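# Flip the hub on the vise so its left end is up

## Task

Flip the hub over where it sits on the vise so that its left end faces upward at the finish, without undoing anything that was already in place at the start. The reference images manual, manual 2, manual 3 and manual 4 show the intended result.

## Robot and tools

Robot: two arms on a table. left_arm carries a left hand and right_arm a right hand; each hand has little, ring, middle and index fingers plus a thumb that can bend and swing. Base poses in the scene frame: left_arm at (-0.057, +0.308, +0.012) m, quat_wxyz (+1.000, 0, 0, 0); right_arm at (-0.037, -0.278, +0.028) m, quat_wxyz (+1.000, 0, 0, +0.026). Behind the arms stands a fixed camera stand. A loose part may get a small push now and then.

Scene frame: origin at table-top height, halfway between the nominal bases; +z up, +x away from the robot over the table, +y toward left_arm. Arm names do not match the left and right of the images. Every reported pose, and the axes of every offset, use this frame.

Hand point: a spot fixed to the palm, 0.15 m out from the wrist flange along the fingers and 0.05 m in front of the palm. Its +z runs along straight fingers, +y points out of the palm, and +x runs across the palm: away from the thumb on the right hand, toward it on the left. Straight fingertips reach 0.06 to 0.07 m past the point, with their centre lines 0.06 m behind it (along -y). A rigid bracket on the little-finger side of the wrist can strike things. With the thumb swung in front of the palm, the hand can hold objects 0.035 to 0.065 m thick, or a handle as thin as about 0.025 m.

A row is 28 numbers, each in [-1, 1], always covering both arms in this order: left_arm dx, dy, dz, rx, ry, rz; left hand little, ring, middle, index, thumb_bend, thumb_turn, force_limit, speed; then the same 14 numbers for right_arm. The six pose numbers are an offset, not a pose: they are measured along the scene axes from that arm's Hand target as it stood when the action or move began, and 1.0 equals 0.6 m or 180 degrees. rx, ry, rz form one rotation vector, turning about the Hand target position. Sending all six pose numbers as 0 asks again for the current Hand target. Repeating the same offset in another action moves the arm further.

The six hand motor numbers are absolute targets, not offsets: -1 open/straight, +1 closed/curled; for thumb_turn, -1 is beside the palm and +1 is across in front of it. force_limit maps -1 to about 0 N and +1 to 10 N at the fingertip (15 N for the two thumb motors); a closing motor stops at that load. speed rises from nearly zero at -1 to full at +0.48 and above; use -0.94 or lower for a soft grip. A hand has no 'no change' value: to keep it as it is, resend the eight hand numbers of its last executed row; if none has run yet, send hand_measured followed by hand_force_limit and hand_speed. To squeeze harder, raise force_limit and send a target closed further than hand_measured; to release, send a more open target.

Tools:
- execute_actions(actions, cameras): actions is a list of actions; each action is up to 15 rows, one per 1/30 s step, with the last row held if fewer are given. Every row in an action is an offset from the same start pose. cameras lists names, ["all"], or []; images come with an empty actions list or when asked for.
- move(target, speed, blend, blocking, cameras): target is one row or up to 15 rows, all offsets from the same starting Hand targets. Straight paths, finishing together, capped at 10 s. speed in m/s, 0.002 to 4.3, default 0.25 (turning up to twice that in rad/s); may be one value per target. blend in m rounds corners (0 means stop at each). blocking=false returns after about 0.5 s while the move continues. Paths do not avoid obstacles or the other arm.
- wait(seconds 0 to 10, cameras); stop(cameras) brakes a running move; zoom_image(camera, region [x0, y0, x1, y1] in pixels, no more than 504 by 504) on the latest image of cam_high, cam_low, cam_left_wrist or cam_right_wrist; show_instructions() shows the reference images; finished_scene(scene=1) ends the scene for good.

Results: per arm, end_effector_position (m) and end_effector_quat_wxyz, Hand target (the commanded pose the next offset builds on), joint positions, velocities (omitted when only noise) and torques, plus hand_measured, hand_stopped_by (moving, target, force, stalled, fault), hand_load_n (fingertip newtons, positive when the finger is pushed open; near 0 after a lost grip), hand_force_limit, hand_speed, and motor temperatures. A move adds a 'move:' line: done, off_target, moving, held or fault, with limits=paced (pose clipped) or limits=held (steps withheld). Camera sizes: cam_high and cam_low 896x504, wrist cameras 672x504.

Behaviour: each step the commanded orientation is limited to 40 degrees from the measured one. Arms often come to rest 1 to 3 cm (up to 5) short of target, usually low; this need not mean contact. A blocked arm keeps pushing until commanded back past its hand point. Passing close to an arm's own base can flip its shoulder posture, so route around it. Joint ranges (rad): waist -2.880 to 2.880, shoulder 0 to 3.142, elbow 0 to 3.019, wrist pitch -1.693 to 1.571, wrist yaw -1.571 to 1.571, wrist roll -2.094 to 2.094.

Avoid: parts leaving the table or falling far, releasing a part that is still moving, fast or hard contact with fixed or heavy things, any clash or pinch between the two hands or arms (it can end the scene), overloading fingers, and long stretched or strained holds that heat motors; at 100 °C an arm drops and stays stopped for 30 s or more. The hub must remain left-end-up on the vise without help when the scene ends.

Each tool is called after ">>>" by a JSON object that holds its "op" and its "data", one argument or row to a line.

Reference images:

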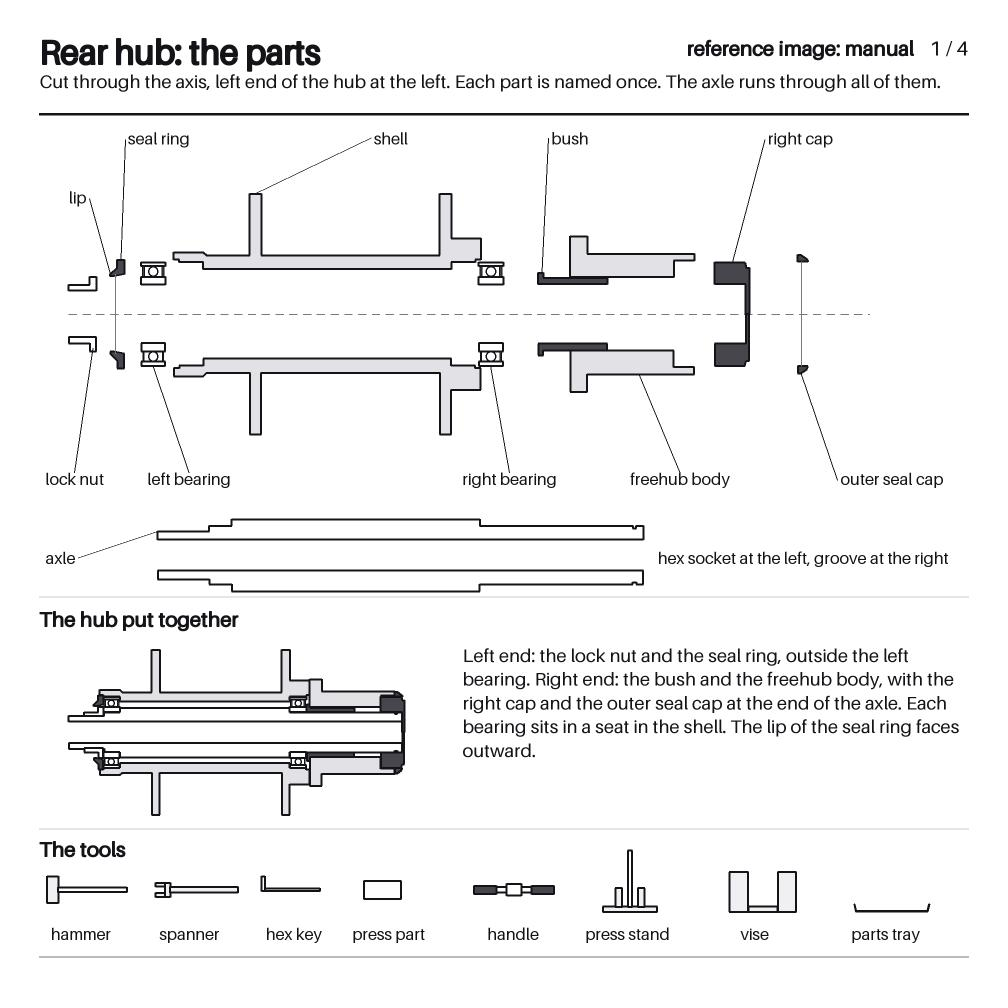

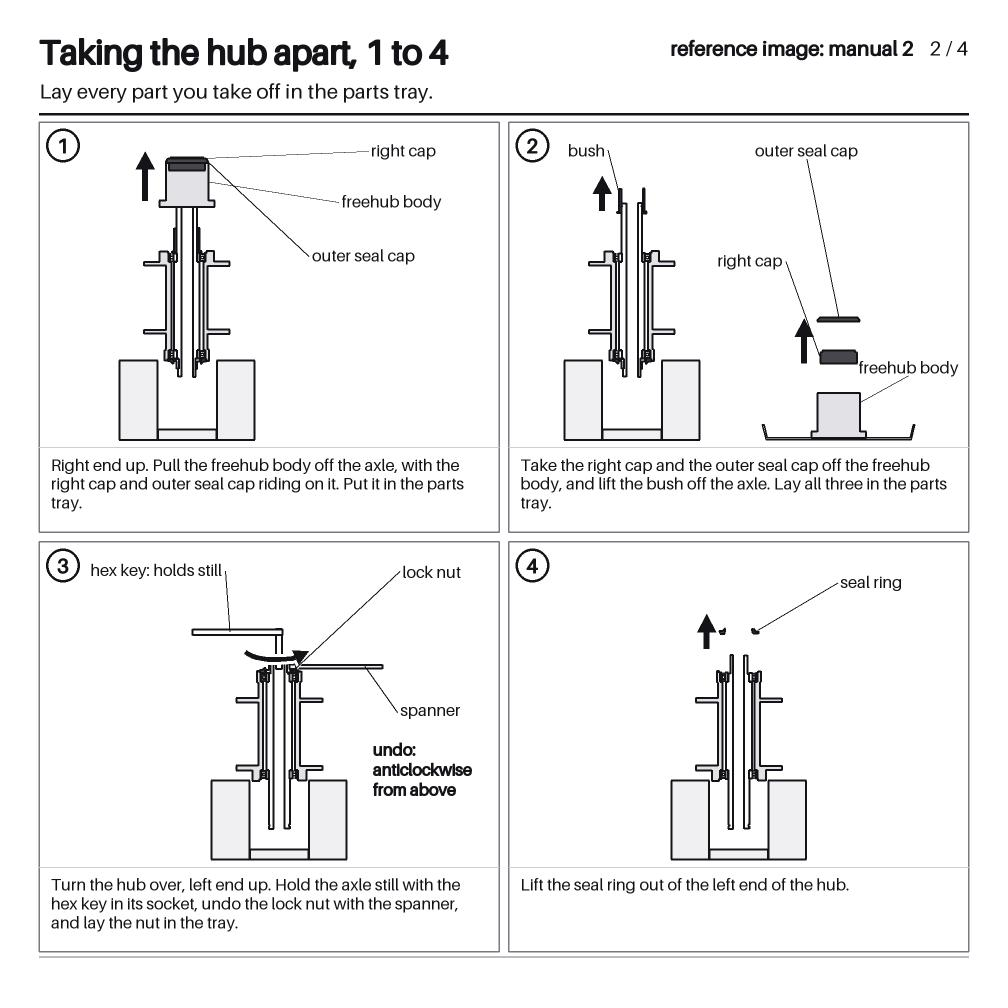

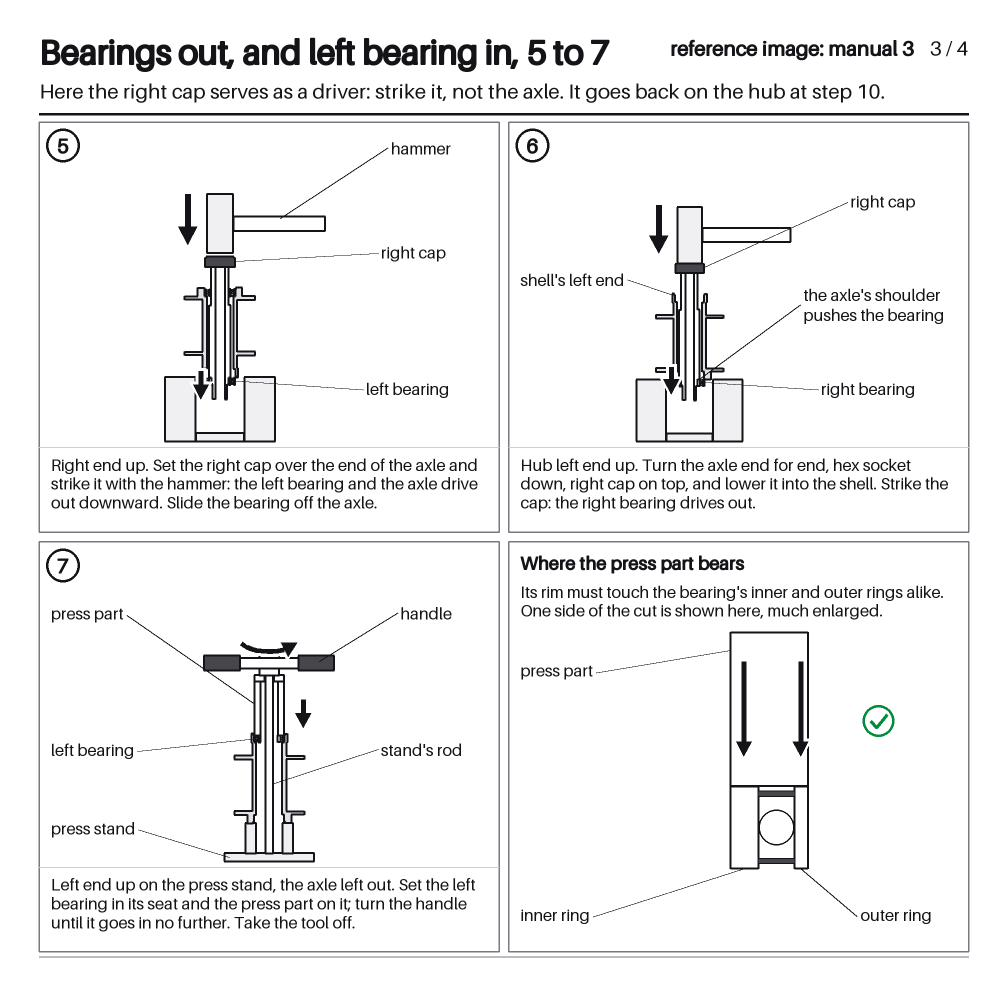

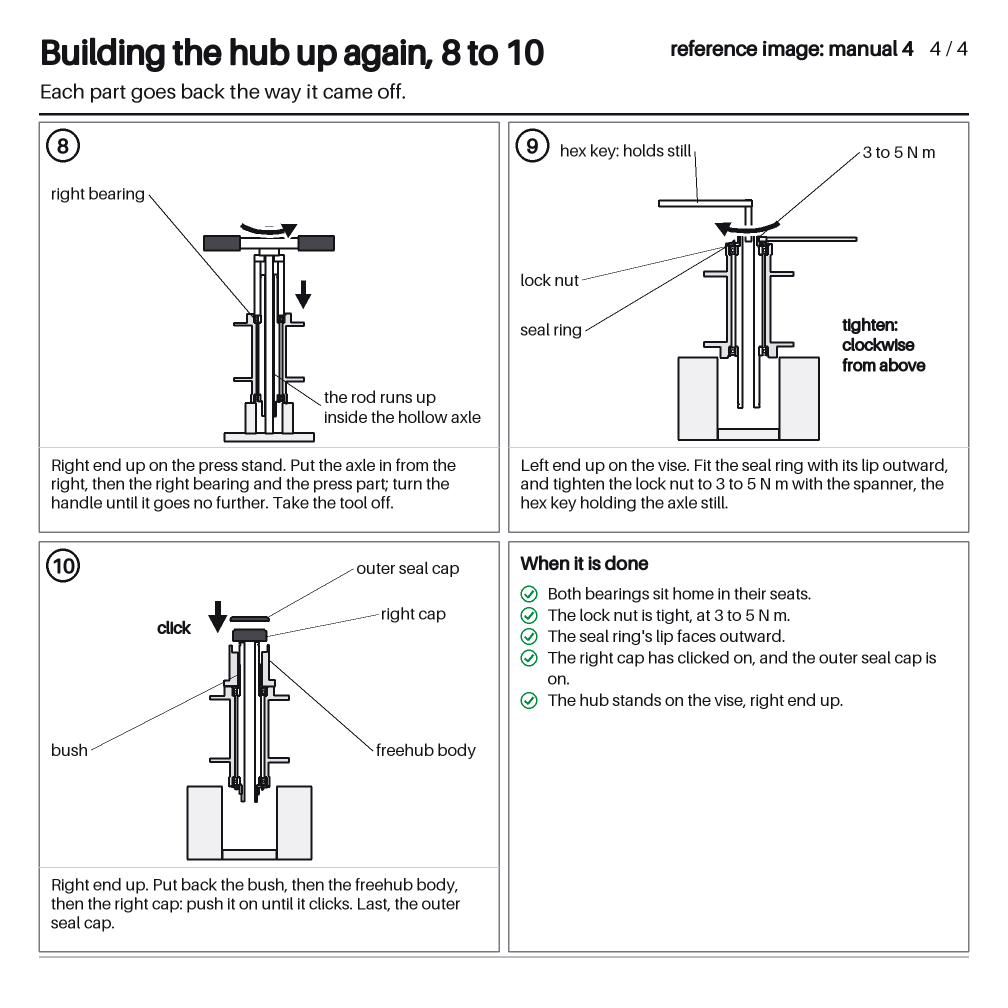

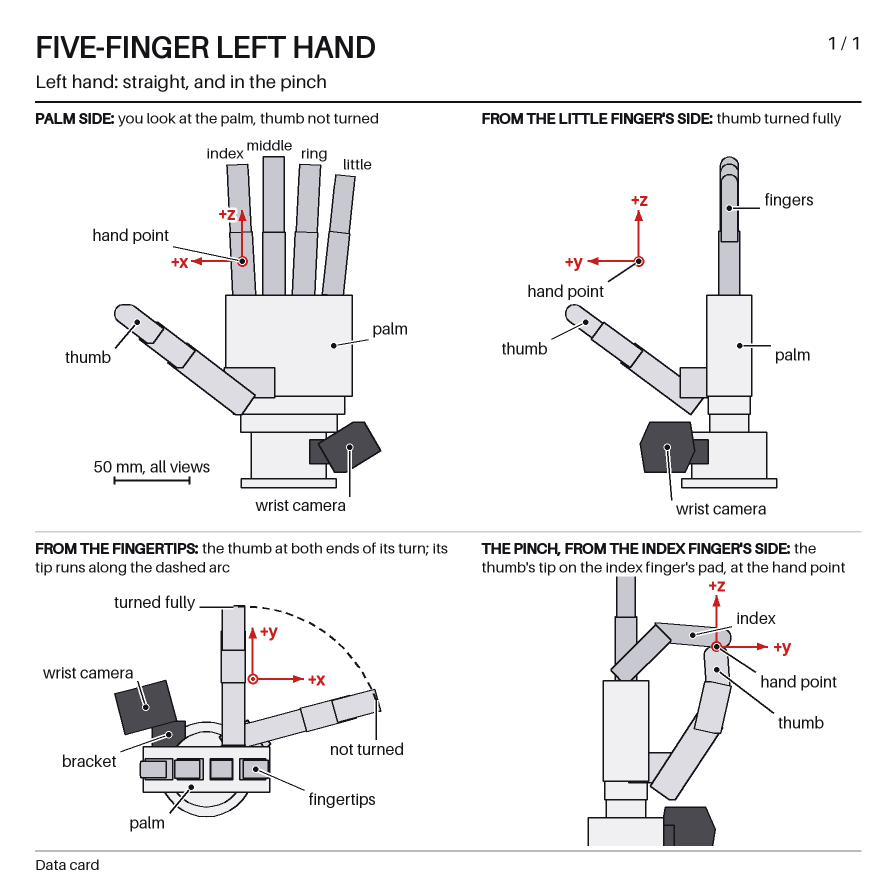

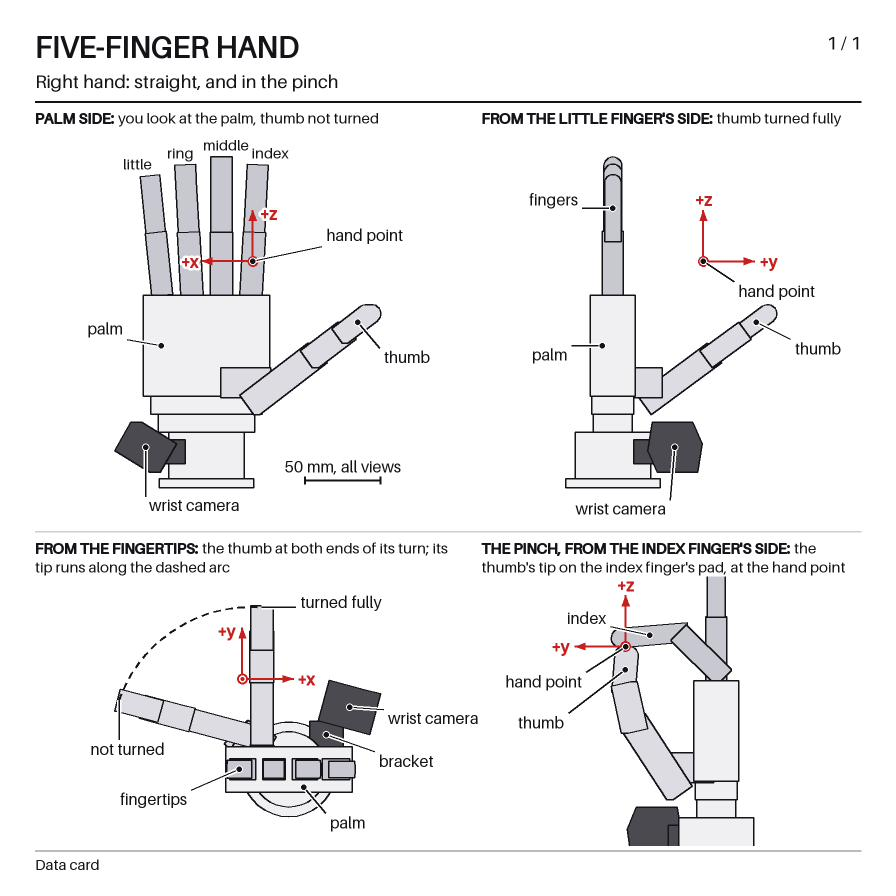

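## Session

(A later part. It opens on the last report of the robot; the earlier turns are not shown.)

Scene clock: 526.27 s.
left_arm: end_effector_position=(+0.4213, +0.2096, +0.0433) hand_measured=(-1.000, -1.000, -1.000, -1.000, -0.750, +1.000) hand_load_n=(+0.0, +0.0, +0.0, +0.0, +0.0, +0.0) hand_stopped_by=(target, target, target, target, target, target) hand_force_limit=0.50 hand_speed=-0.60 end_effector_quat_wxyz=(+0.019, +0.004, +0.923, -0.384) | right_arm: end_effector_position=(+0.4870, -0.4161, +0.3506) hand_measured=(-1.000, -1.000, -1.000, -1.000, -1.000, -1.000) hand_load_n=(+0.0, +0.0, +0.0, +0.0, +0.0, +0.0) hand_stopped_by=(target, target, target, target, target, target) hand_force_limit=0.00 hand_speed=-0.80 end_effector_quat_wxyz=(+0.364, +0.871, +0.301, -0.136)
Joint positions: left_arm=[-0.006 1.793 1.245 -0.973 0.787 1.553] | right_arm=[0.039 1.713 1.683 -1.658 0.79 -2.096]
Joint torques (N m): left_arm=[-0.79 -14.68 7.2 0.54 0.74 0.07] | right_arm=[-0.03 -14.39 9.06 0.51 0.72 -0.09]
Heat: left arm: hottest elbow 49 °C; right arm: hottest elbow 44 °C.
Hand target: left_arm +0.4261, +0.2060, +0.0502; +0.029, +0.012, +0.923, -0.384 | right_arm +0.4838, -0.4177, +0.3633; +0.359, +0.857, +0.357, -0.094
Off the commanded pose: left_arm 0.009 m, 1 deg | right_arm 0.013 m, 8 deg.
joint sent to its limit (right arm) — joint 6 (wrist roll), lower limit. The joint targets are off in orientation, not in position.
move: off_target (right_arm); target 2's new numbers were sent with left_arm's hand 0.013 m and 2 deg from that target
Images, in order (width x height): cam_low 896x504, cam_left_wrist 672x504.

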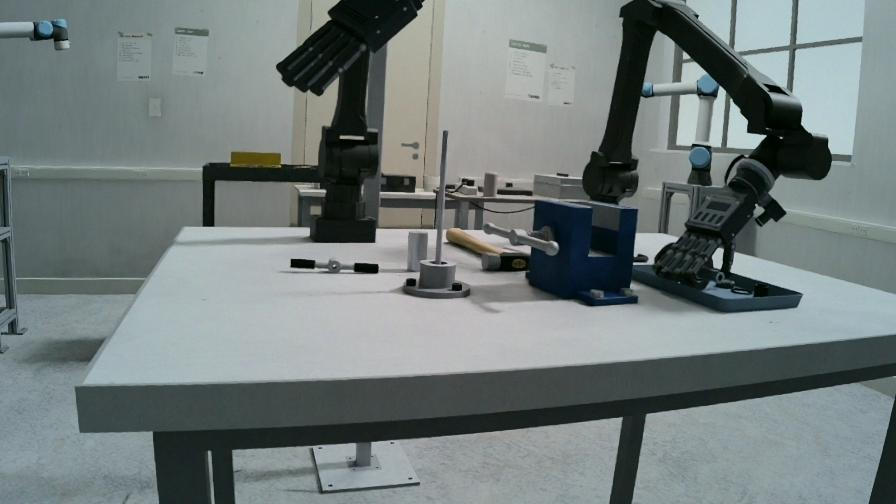

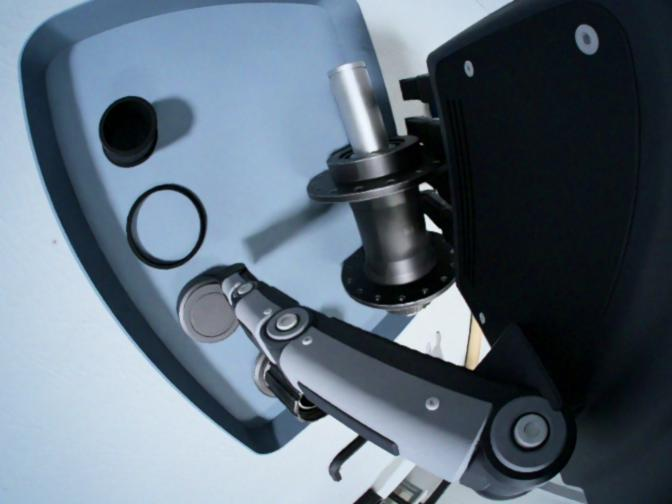

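>>> {"op": "move", "data": {
  "target": [
    [0,-0.012,0.03,0,0,0,-1,-1,-1,-1,-0.75,1,0.5,-0.6,0,0,0,0,0,0,-1,-1,-1,-1,-1,-1,0,-0.8],
    [0,-0.012,0.25,0,0,0,-1,-1,-1,-1,-0.75,1,0.5,-0.6,0,0,0,0,0,0,-1,-1,-1,-1,-1,-1,0,-0.8]
  ],
  "cameras": ["cam_high","cam_low","cam_left_wrist"],
  "speed": [0.08,0.15]
}}

>>> {"op": "zoom_image", "data": {
  "camera": "cam_low",
  "region": [600, 180, 830, 330]
}}

>>> {"op": "zoom_image", "data": {
  "camera": "cam_high",
  "region": [420, 280, 620, 440]
}}

Scene clock: 542.57 s.
left_arm: end_effector_position=(+0.4120, +0.2039, +0.1732) hand_measured=(-1.000, -1.000, -1.000, -1.000, -0.750, +1.000) hand_load_n=(+0.0, +0.0, +0.0, +0.0, +0.0, +0.0) hand_stopped_by=(target, target, target, target, target, target) hand_force_limit=0.50 hand_speed=-0.60 end_effector_quat_wxyz=(+0.003, -0.001, +0.924, -0.383) | right_arm: end_effector_position=(+0.4870, -0.4161, +0.3506) hand_measured=(-1.000, -1.000, -1.000, -1.000, -1.000, -1.000) hand_load_n=(+0.0, +0.0, +0.0, +0.0, +0.0, -0.5) hand_stopped_by=(target, target, target, target, target, target) hand_force_limit=0.00 hand_speed=-0.80 end_effector_quat_wxyz=(+0.364, +0.871, +0.301, -0.136)
Joint positions: left_arm=[-0.018 1.662 1.434 -1.315 0.785 1.539] | right_arm=[0.039 1.713 1.683 -1.658 0.79 -2.096]
Joint torques (N m): left_arm=[-0.67 -14.15 11.58 -0.28 0.71 0.04] | right_arm=[0.09 -14.51 8.94 0.64 0.7 -0.1]
Heat: left arm: hottest elbow 49 °C; right arm: hottest elbow 44 °C.
Hand target: left_arm +0.4261, +0.1988, +0.2002; +0.029, +0.012, +0.923, -0.384 | right_arm +0.4838, -0.4177, +0.3633; +0.359, +0.857, +0.357, -0.094
Off the commanded pose: left_arm 0.031 m, 3 deg | right_arm 0.013 m, 8 deg.
joint sent to its limit (right arm) — joint 6 (wrist roll), lower limit. The joint targets are off in orientation, not in position.
move: off_target (left_arm, right_arm)
Images, in order (width x height): cam_high 896x504, cam_low 896x504, cam_left_wrist 672x504.

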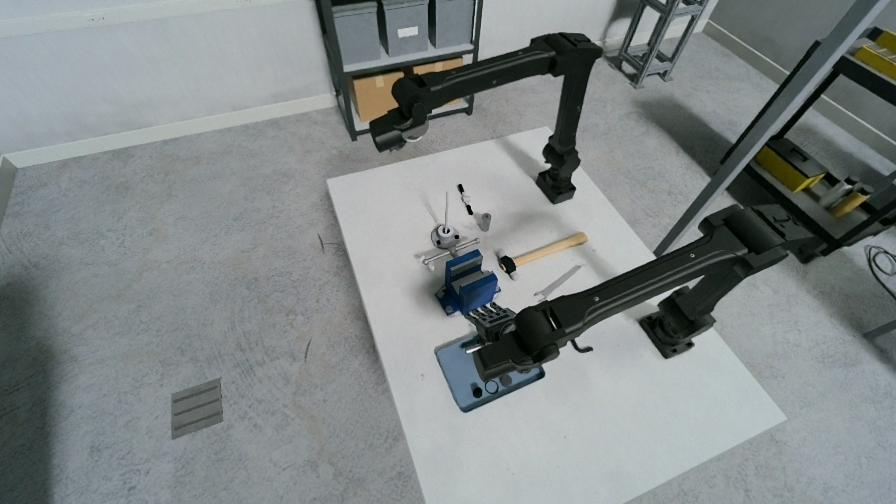

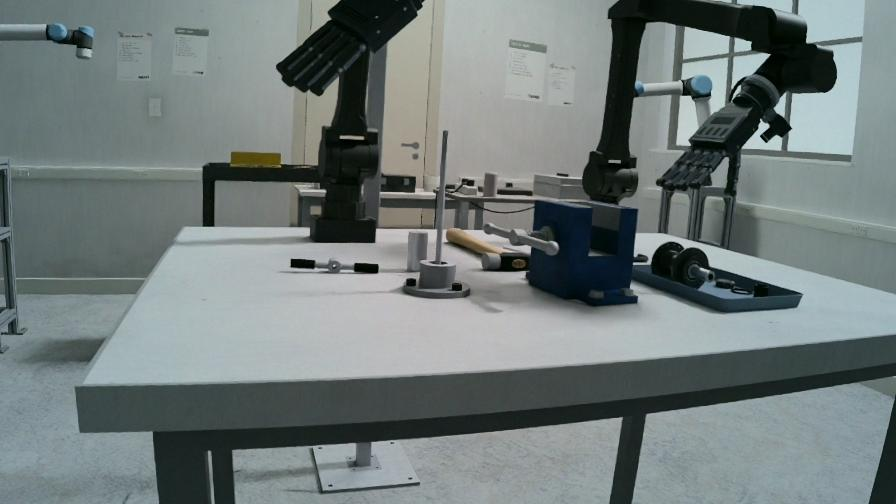

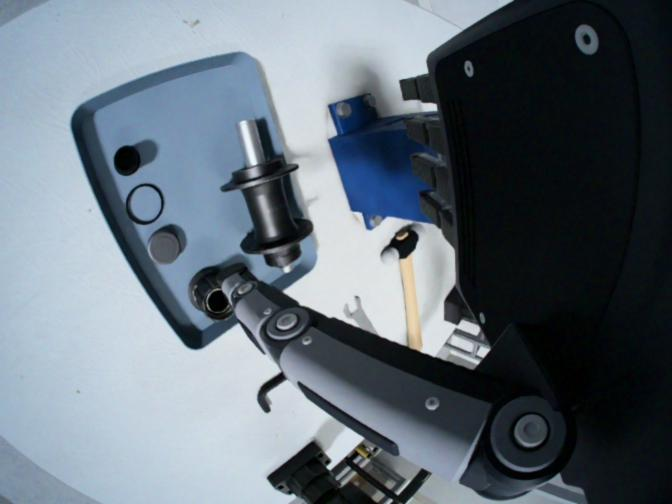

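Scaled by 2.191 from the camera's 896x504 image, which has a finer 1280x720 frame.

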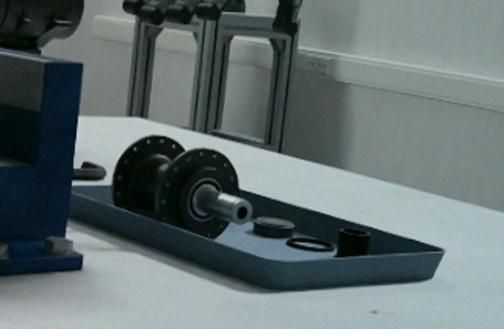

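Scaled by 2.520 from the camera's 896x504 image, which has a finer 1280x720 frame.

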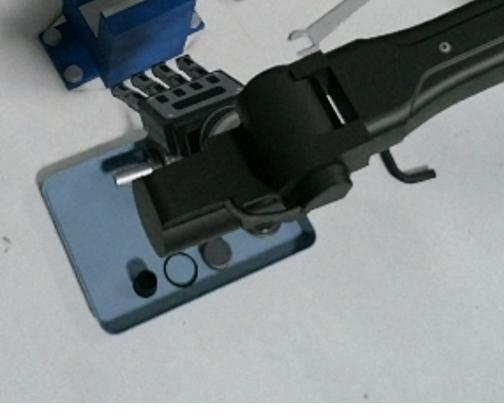

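>>> {"op": "move", "data": {
  "target": [0.0,-0.12,0.02,0.251,0.019,0.008,-1,-1,-1,-1,-1,-1,0.0,0,0,0,0,0,0,0,-1,-1,-1,-1,-1,-1,0,-0.8],
  "cameras": ["all"],
  "speed": 0.2
}}

>>> {"op": "zoom_image", "data": {
  "camera": "cam_low",
  "region": [580, 150, 830, 330]
}}

>>> {"op": "zoom_image", "data": {
  "camera": "cam_high",
  "region": [420, 280, 620, 440]
}}

Scene clock: 618.37 s.
left_arm: end_effector_position=(+0.4144, +0.1348, +0.1991) hand_measured=(-1.000, -1.000, -1.000, -1.000, -1.000, -1.000) hand_load_n=(+0.0, +0.0, +0.0, +0.0, +0.0, +0.0) hand_stopped_by=(target, target, target, target, target, target) hand_force_limit=0.00 hand_speed=0.00 end_effector_quat_wxyz=(-0.016, +0.003, +1.000, +0.006) | right_arm: end_effector_position=(+0.4870, -0.4161, +0.3506) hand_measured=(-1.000, -1.000, -1.000, -1.000, -1.000, -1.000) hand_load_n=(+0.0, +0.0, +0.0, +0.0, +0.0, +0.0) hand_stopped_by=(target, target, target, target, target, target) hand_force_limit=0.00 hand_speed=-0.80 end_effector_quat_wxyz=(+0.364, +0.871, +0.301, -0.136)
Joint positions: left_arm=[-0.435 1.822 1.751 -1.535 0.002 1.142] | right_arm=[0.039 1.713 1.683 -1.658 0.79 -2.096]
Joint torques (N m): left_arm=[-0.44 -14.92 11.73 -0.61 -0.12 0.02] | right_arm=[-0.15 -14.8 9.02 0.58 0.74 -0.09]
Heat: left arm: hottest elbow 53 °C; right arm: hottest elbow 44 °C.
Hand target: left_arm +0.4262, +0.1269, +0.2123; +0.000, -0.001, +1.000, +0.000 | right_arm +0.4838, -0.4177, +0.3633; +0.359, +0.857, +0.357, -0.094
Off the commanded pose: left_arm 0.019 m, 2 deg | right_arm 0.013 m, 8 deg.
joint sent to its limit (right arm) — joint 6 (wrist roll), lower limit. The joint targets are off in orientation, not in position.
move: off_target (left_arm, right_arm)

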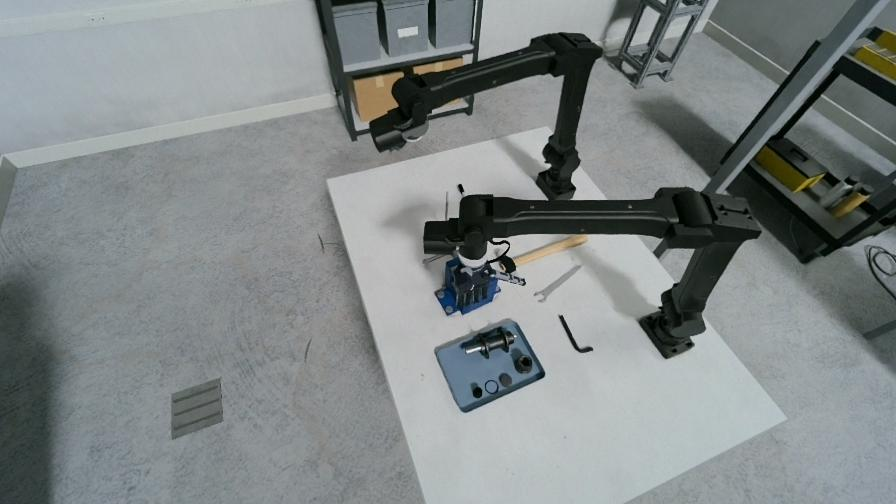

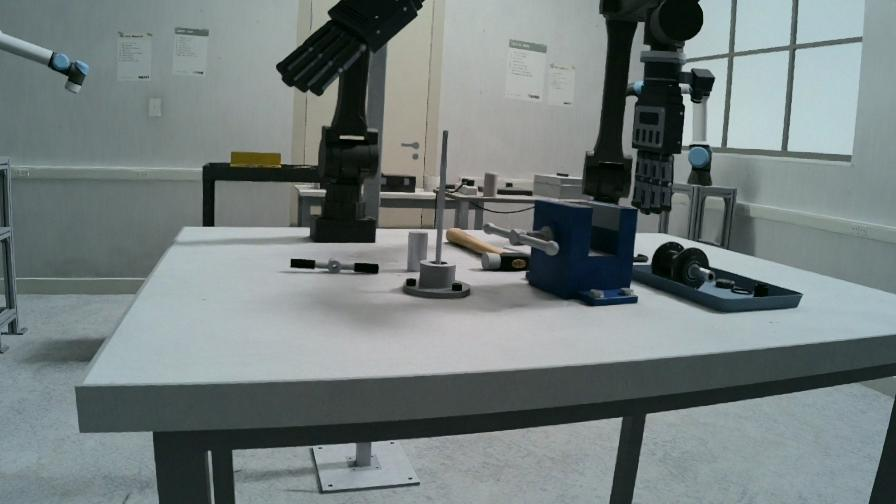

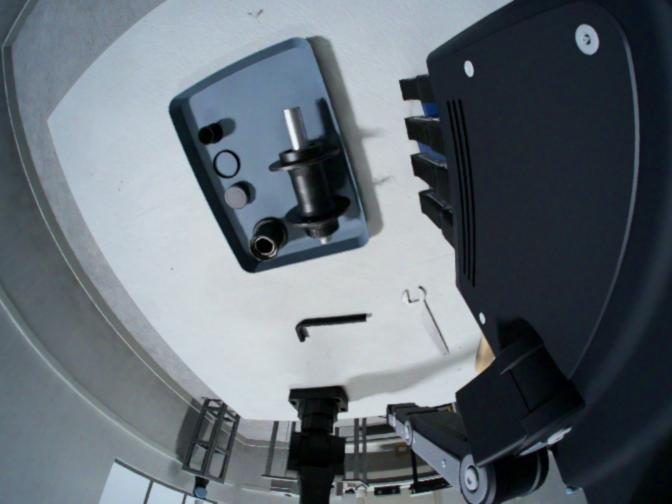

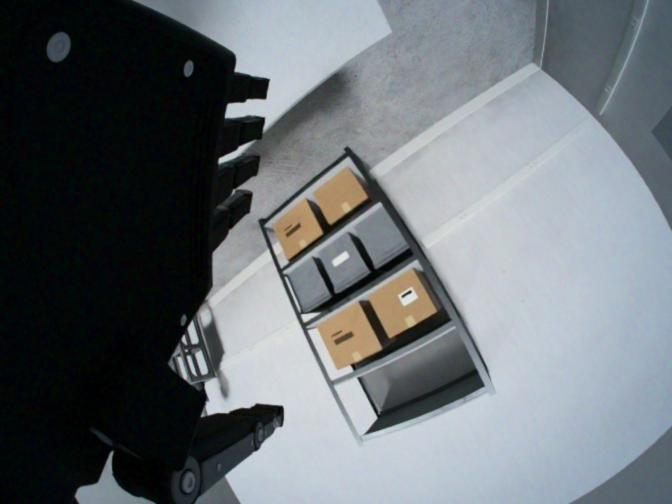

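Scaled by 2.016 from the camera's 896x504 image, which has a finer 1280x720 frame.

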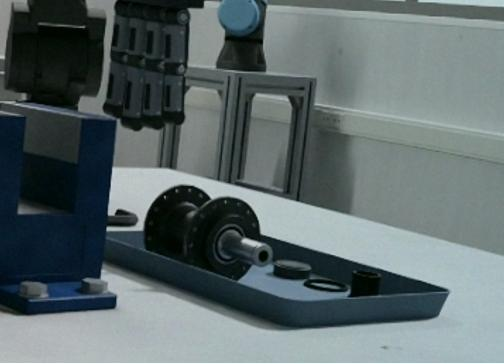

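Scaled by 2.520 from the camera's 896x504 image, which has a finer 1280x720 frame.

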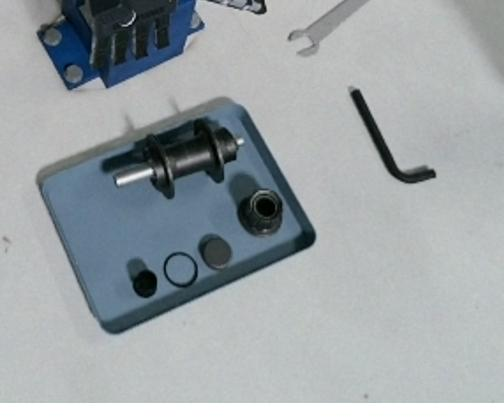

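>>> {"op": "move", "data": {
  "target": [
    [0.0,0.04,0.08,0,0,0.4,-1,-1,-1,-1,-1,-1,0.0,0,0,0,0,0,0,0,-1,-1,-1,-1,-1,-1,0,-0.8],
    [0.0,0.04,0.08,0,0,0.8,-1,-1,-1,-1,-1,-1,0.0,0,0,0,0,0,0,0,-1,-1,-1,-1,-1,-1,0,-0.8],
    [0.0,0.02,0.04,0,-0.342,0.94,-0.5,-0.5,-0.3,-0.3,-0.9,1,0.0,0,0,0,0,0,0,0,-1,-1,-1,-1,-1,-1,0,-0.8]
  ],
  "cameras": ["all"],
  "speed": 0.5,
  "blend": [0.02,0.02,0]
}}

>>> {"op": "zoom_image", "data": {
  "camera": "cam_low",
  "region": [580, 150, 830, 330]
}}

Scene clock: 656.60 s.
left_arm: end_effector_position=(+0.4275, +0.1406, +0.2320) hand_measured=(-0.500, -0.500, -0.300, -0.300, -0.900, +1.000) hand_load_n=(+0.0, +0.0, +0.0, +0.0, +0.0, +0.0) hand_stopped_by=(target, target, target, target, target, target) hand_force_limit=0.00 hand_speed=0.00 end_effector_quat_wxyz=(-0.301, +0.951, -0.025, +0.066) | right_arm: end_effector_position=(+0.4870, -0.4161, +0.3506) hand_measured=(-1.000, -1.000, -1.000, -1.000, -1.000, -1.000) hand_load_n=(+0.0, +0.0, +0.0, +0.0, +0.0, +0.0) hand_stopped_by=(target, target, target, target, target, target) hand_force_limit=0.00 hand_speed=-0.80 end_effector_quat_wxyz=(+0.364, +0.871, +0.301, -0.136)
Joint positions: left_arm=[-0.487 1.637 1.578 -1.686 -0.605 -2.06] | right_arm=[0.039 1.713 1.683 -1.658 0.79 -2.096]
Joint torques (N m): left_arm=[-0.91 -12.86 7.87 -0.55 -0.51 0.06] | right_arm=[-0.32 -14.56 9.06 0.49 0.68 -0.12]
Motor temperatures (°C): left_arm=[31 40 59 33 37 30] | right_arm=[32 43 44 30 37 32]
Heat: left arm: hottest elbow 59 °C; right arm: hottest elbow 44 °C.
Hand target: left_arm +0.4261, +0.1389, +0.2361; -0.342, +0.940, +0.001, +0.000 | right_arm +0.4838, -0.4177, +0.3633; +0.359, +0.857, +0.357, -0.094
Off the commanded pose: left_arm 0.005 m, 9 deg | right_arm 0.013 m, 8 deg.
joint sent to its limit (left arm) — joint 4 (wrist pitch), lower limit. The joint targets are off in orientation, not in position.
joint sent to its limit (right arm) — joint 6 (wrist roll), lower limit. The joint targets are off in orientation, not in position.
move: off_target (left_arm, right_arm); target 3's new numbers were sent with left_arm's hand 0.005 m and 9 deg from that target

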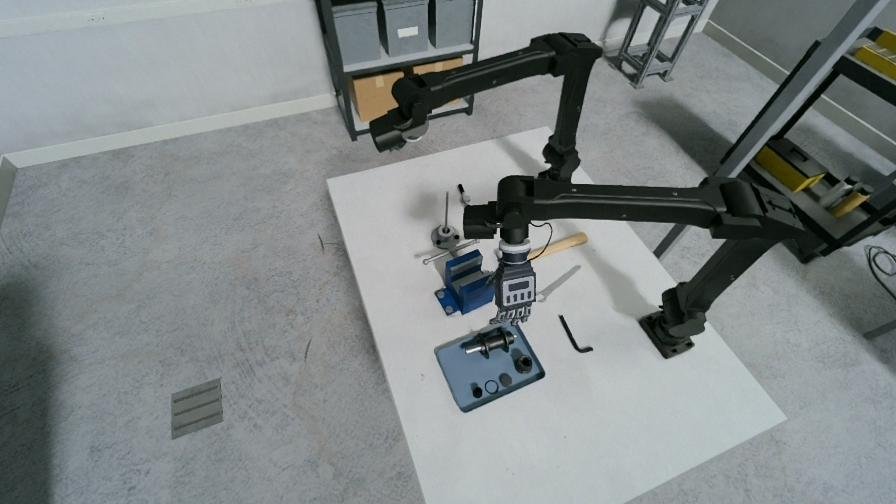

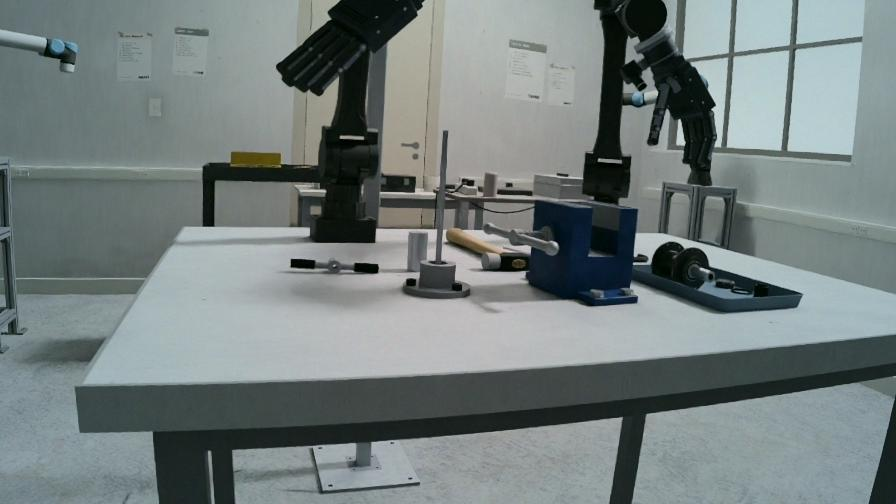

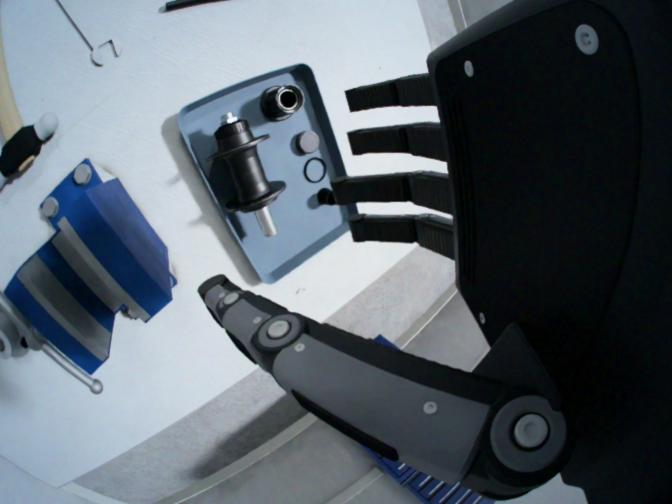

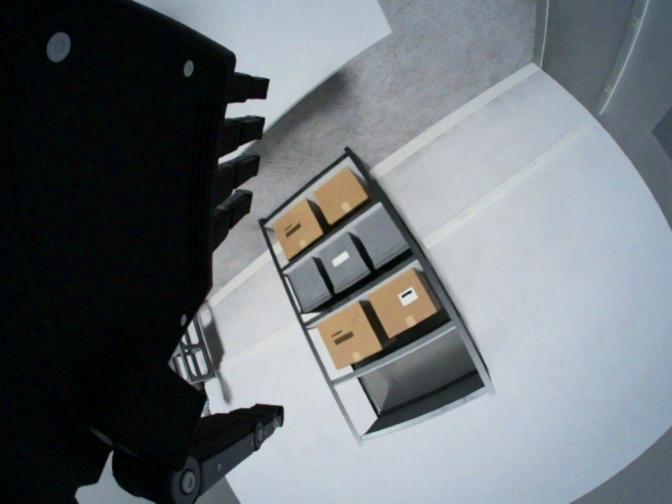

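Scaled by 2.016 from the camera's 896x504 image, which has a finer 1280x720 frame.

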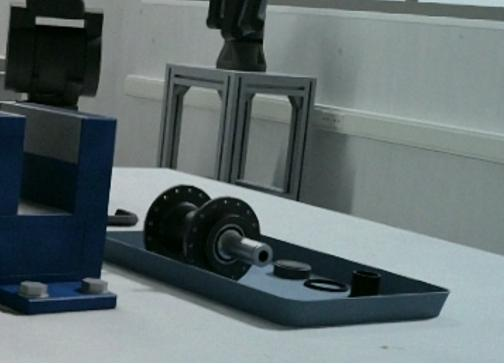

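>>> {"op": "move", "data": {
  "target": [0.0,0.05,-0.1,0,0,0,-0.5,-0.5,-0.3,-0.3,-0.9,1,0.0,0,0,0,0,0,0,0,-1,-1,-1,-1,-1,-1,0,-0.8],
  "cameras": ["cam_high","cam_low","cam_left_wrist"],
  "speed": 0.2
}}

>>> {"op": "zoom_image", "data": {
  "camera": "cam_low",
  "region": [620, 130, 770, 310]
}}

>>> {"op": "zoom_image", "data": {
  "camera": "cam_high",
  "region": [420, 270, 620, 430]
}}

Scene clock: 667.23 s.
left_arm: end_effector_position=(+0.4237, +0.1663, +0.1717) hand_measured=(-0.500, -0.500, -0.300, -0.300, -0.900, +1.000) hand_load_n=(+0.0, +0.0, +0.0, +0.0, +0.0, +0.0) hand_stopped_by=(target, target, target, target, target, target) hand_force_limit=0.00 hand_speed=0.00 end_effector_quat_wxyz=(-0.331, +0.943, -0.020, +0.003) | right_arm: end_effector_position=(+0.4870, -0.4161, +0.3506) hand_measured=(-1.000, -1.000, -1.000, -1.000, -1.000, -1.000) hand_load_n=(+0.0, +0.0, +0.0, +0.0, +0.0, +0.0) hand_stopped_by=(target, target, target, target, target, target) hand_force_limit=0.00 hand_speed=-0.80 end_effector_quat_wxyz=(+0.364, +0.871, +0.301, -0.136)
Joint positions: left_arm=[-0.448 1.72 1.522 -1.686 -0.609 -2.075] | right_arm=[0.039 1.713 1.683 -1.658 0.79 -2.096]
Joint torques (N m): left_arm=[0.21 -12.63 8.08 -0.96 -0.58 0.03] | right_arm=[-0.26 -13.86 9.03 0.59 0.72 -0.12]
Motor temperatures (°C): left_arm=[31 40 57 33 37 30] | right_arm=[32 43 44 30 37 32]
Heat: left arm: hottest elbow 57 °C; right arm: hottest elbow 44 °C.
Hand target: left_arm +0.4261, +0.1689, +0.1762; -0.342, +0.940, +0.001, +0.000 | right_arm +0.4838, -0.4177, +0.3633; +0.359, +0.857, +0.357, -0.094
Off the commanded pose: left_arm 0.006 m, 3 deg | right_arm 0.013 m, 8 deg.
joint sent to its limit (left arm) — joint 4 (wrist pitch), lower limit; joint 6 (wrist roll), lower limit. The joint targets still meet the commanded pose.
joint sent to its limit (right arm) — joint 6 (wrist roll), lower limit. The joint targets are off in orientation, not in position.
move: off_target (left_arm, right_arm)
Images, in order (width x height): cam_high 896x504, cam_low 896x504, cam_left_wrist 672x504.

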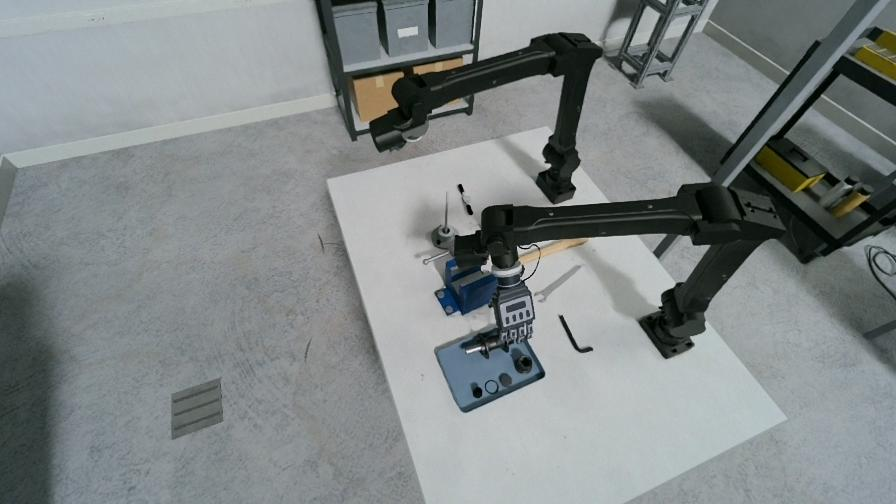

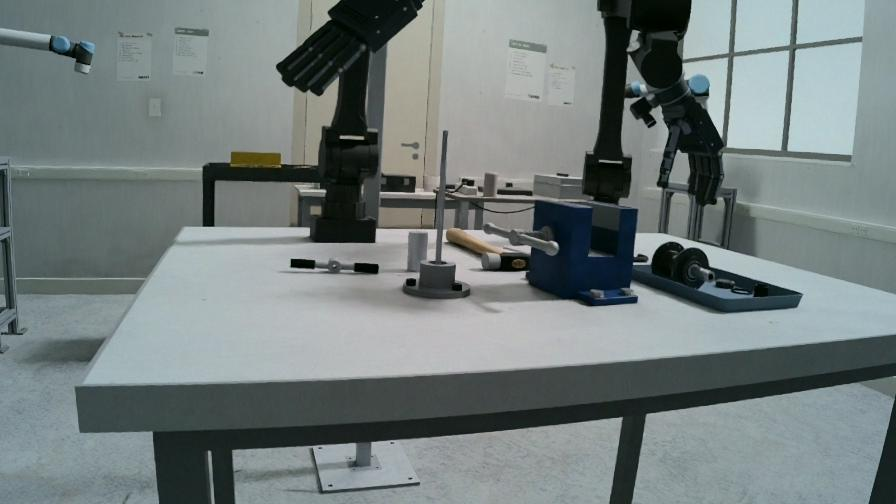

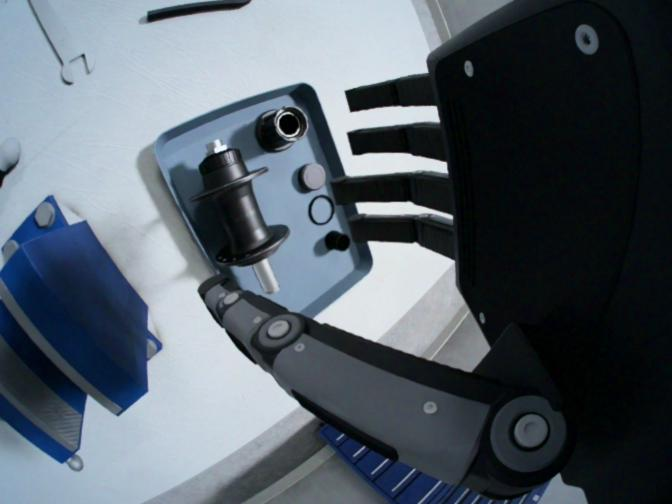

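Scaled by 2.800 from the camera's 896x504 image, which has a finer 1280x720 frame.

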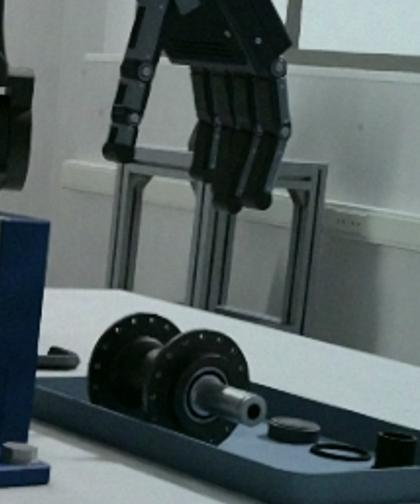

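Scaled by 2.520 from the camera's 896x504 image, which has a finer 1280x720 frame.

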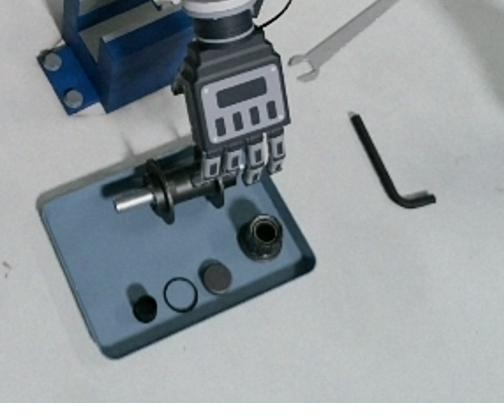

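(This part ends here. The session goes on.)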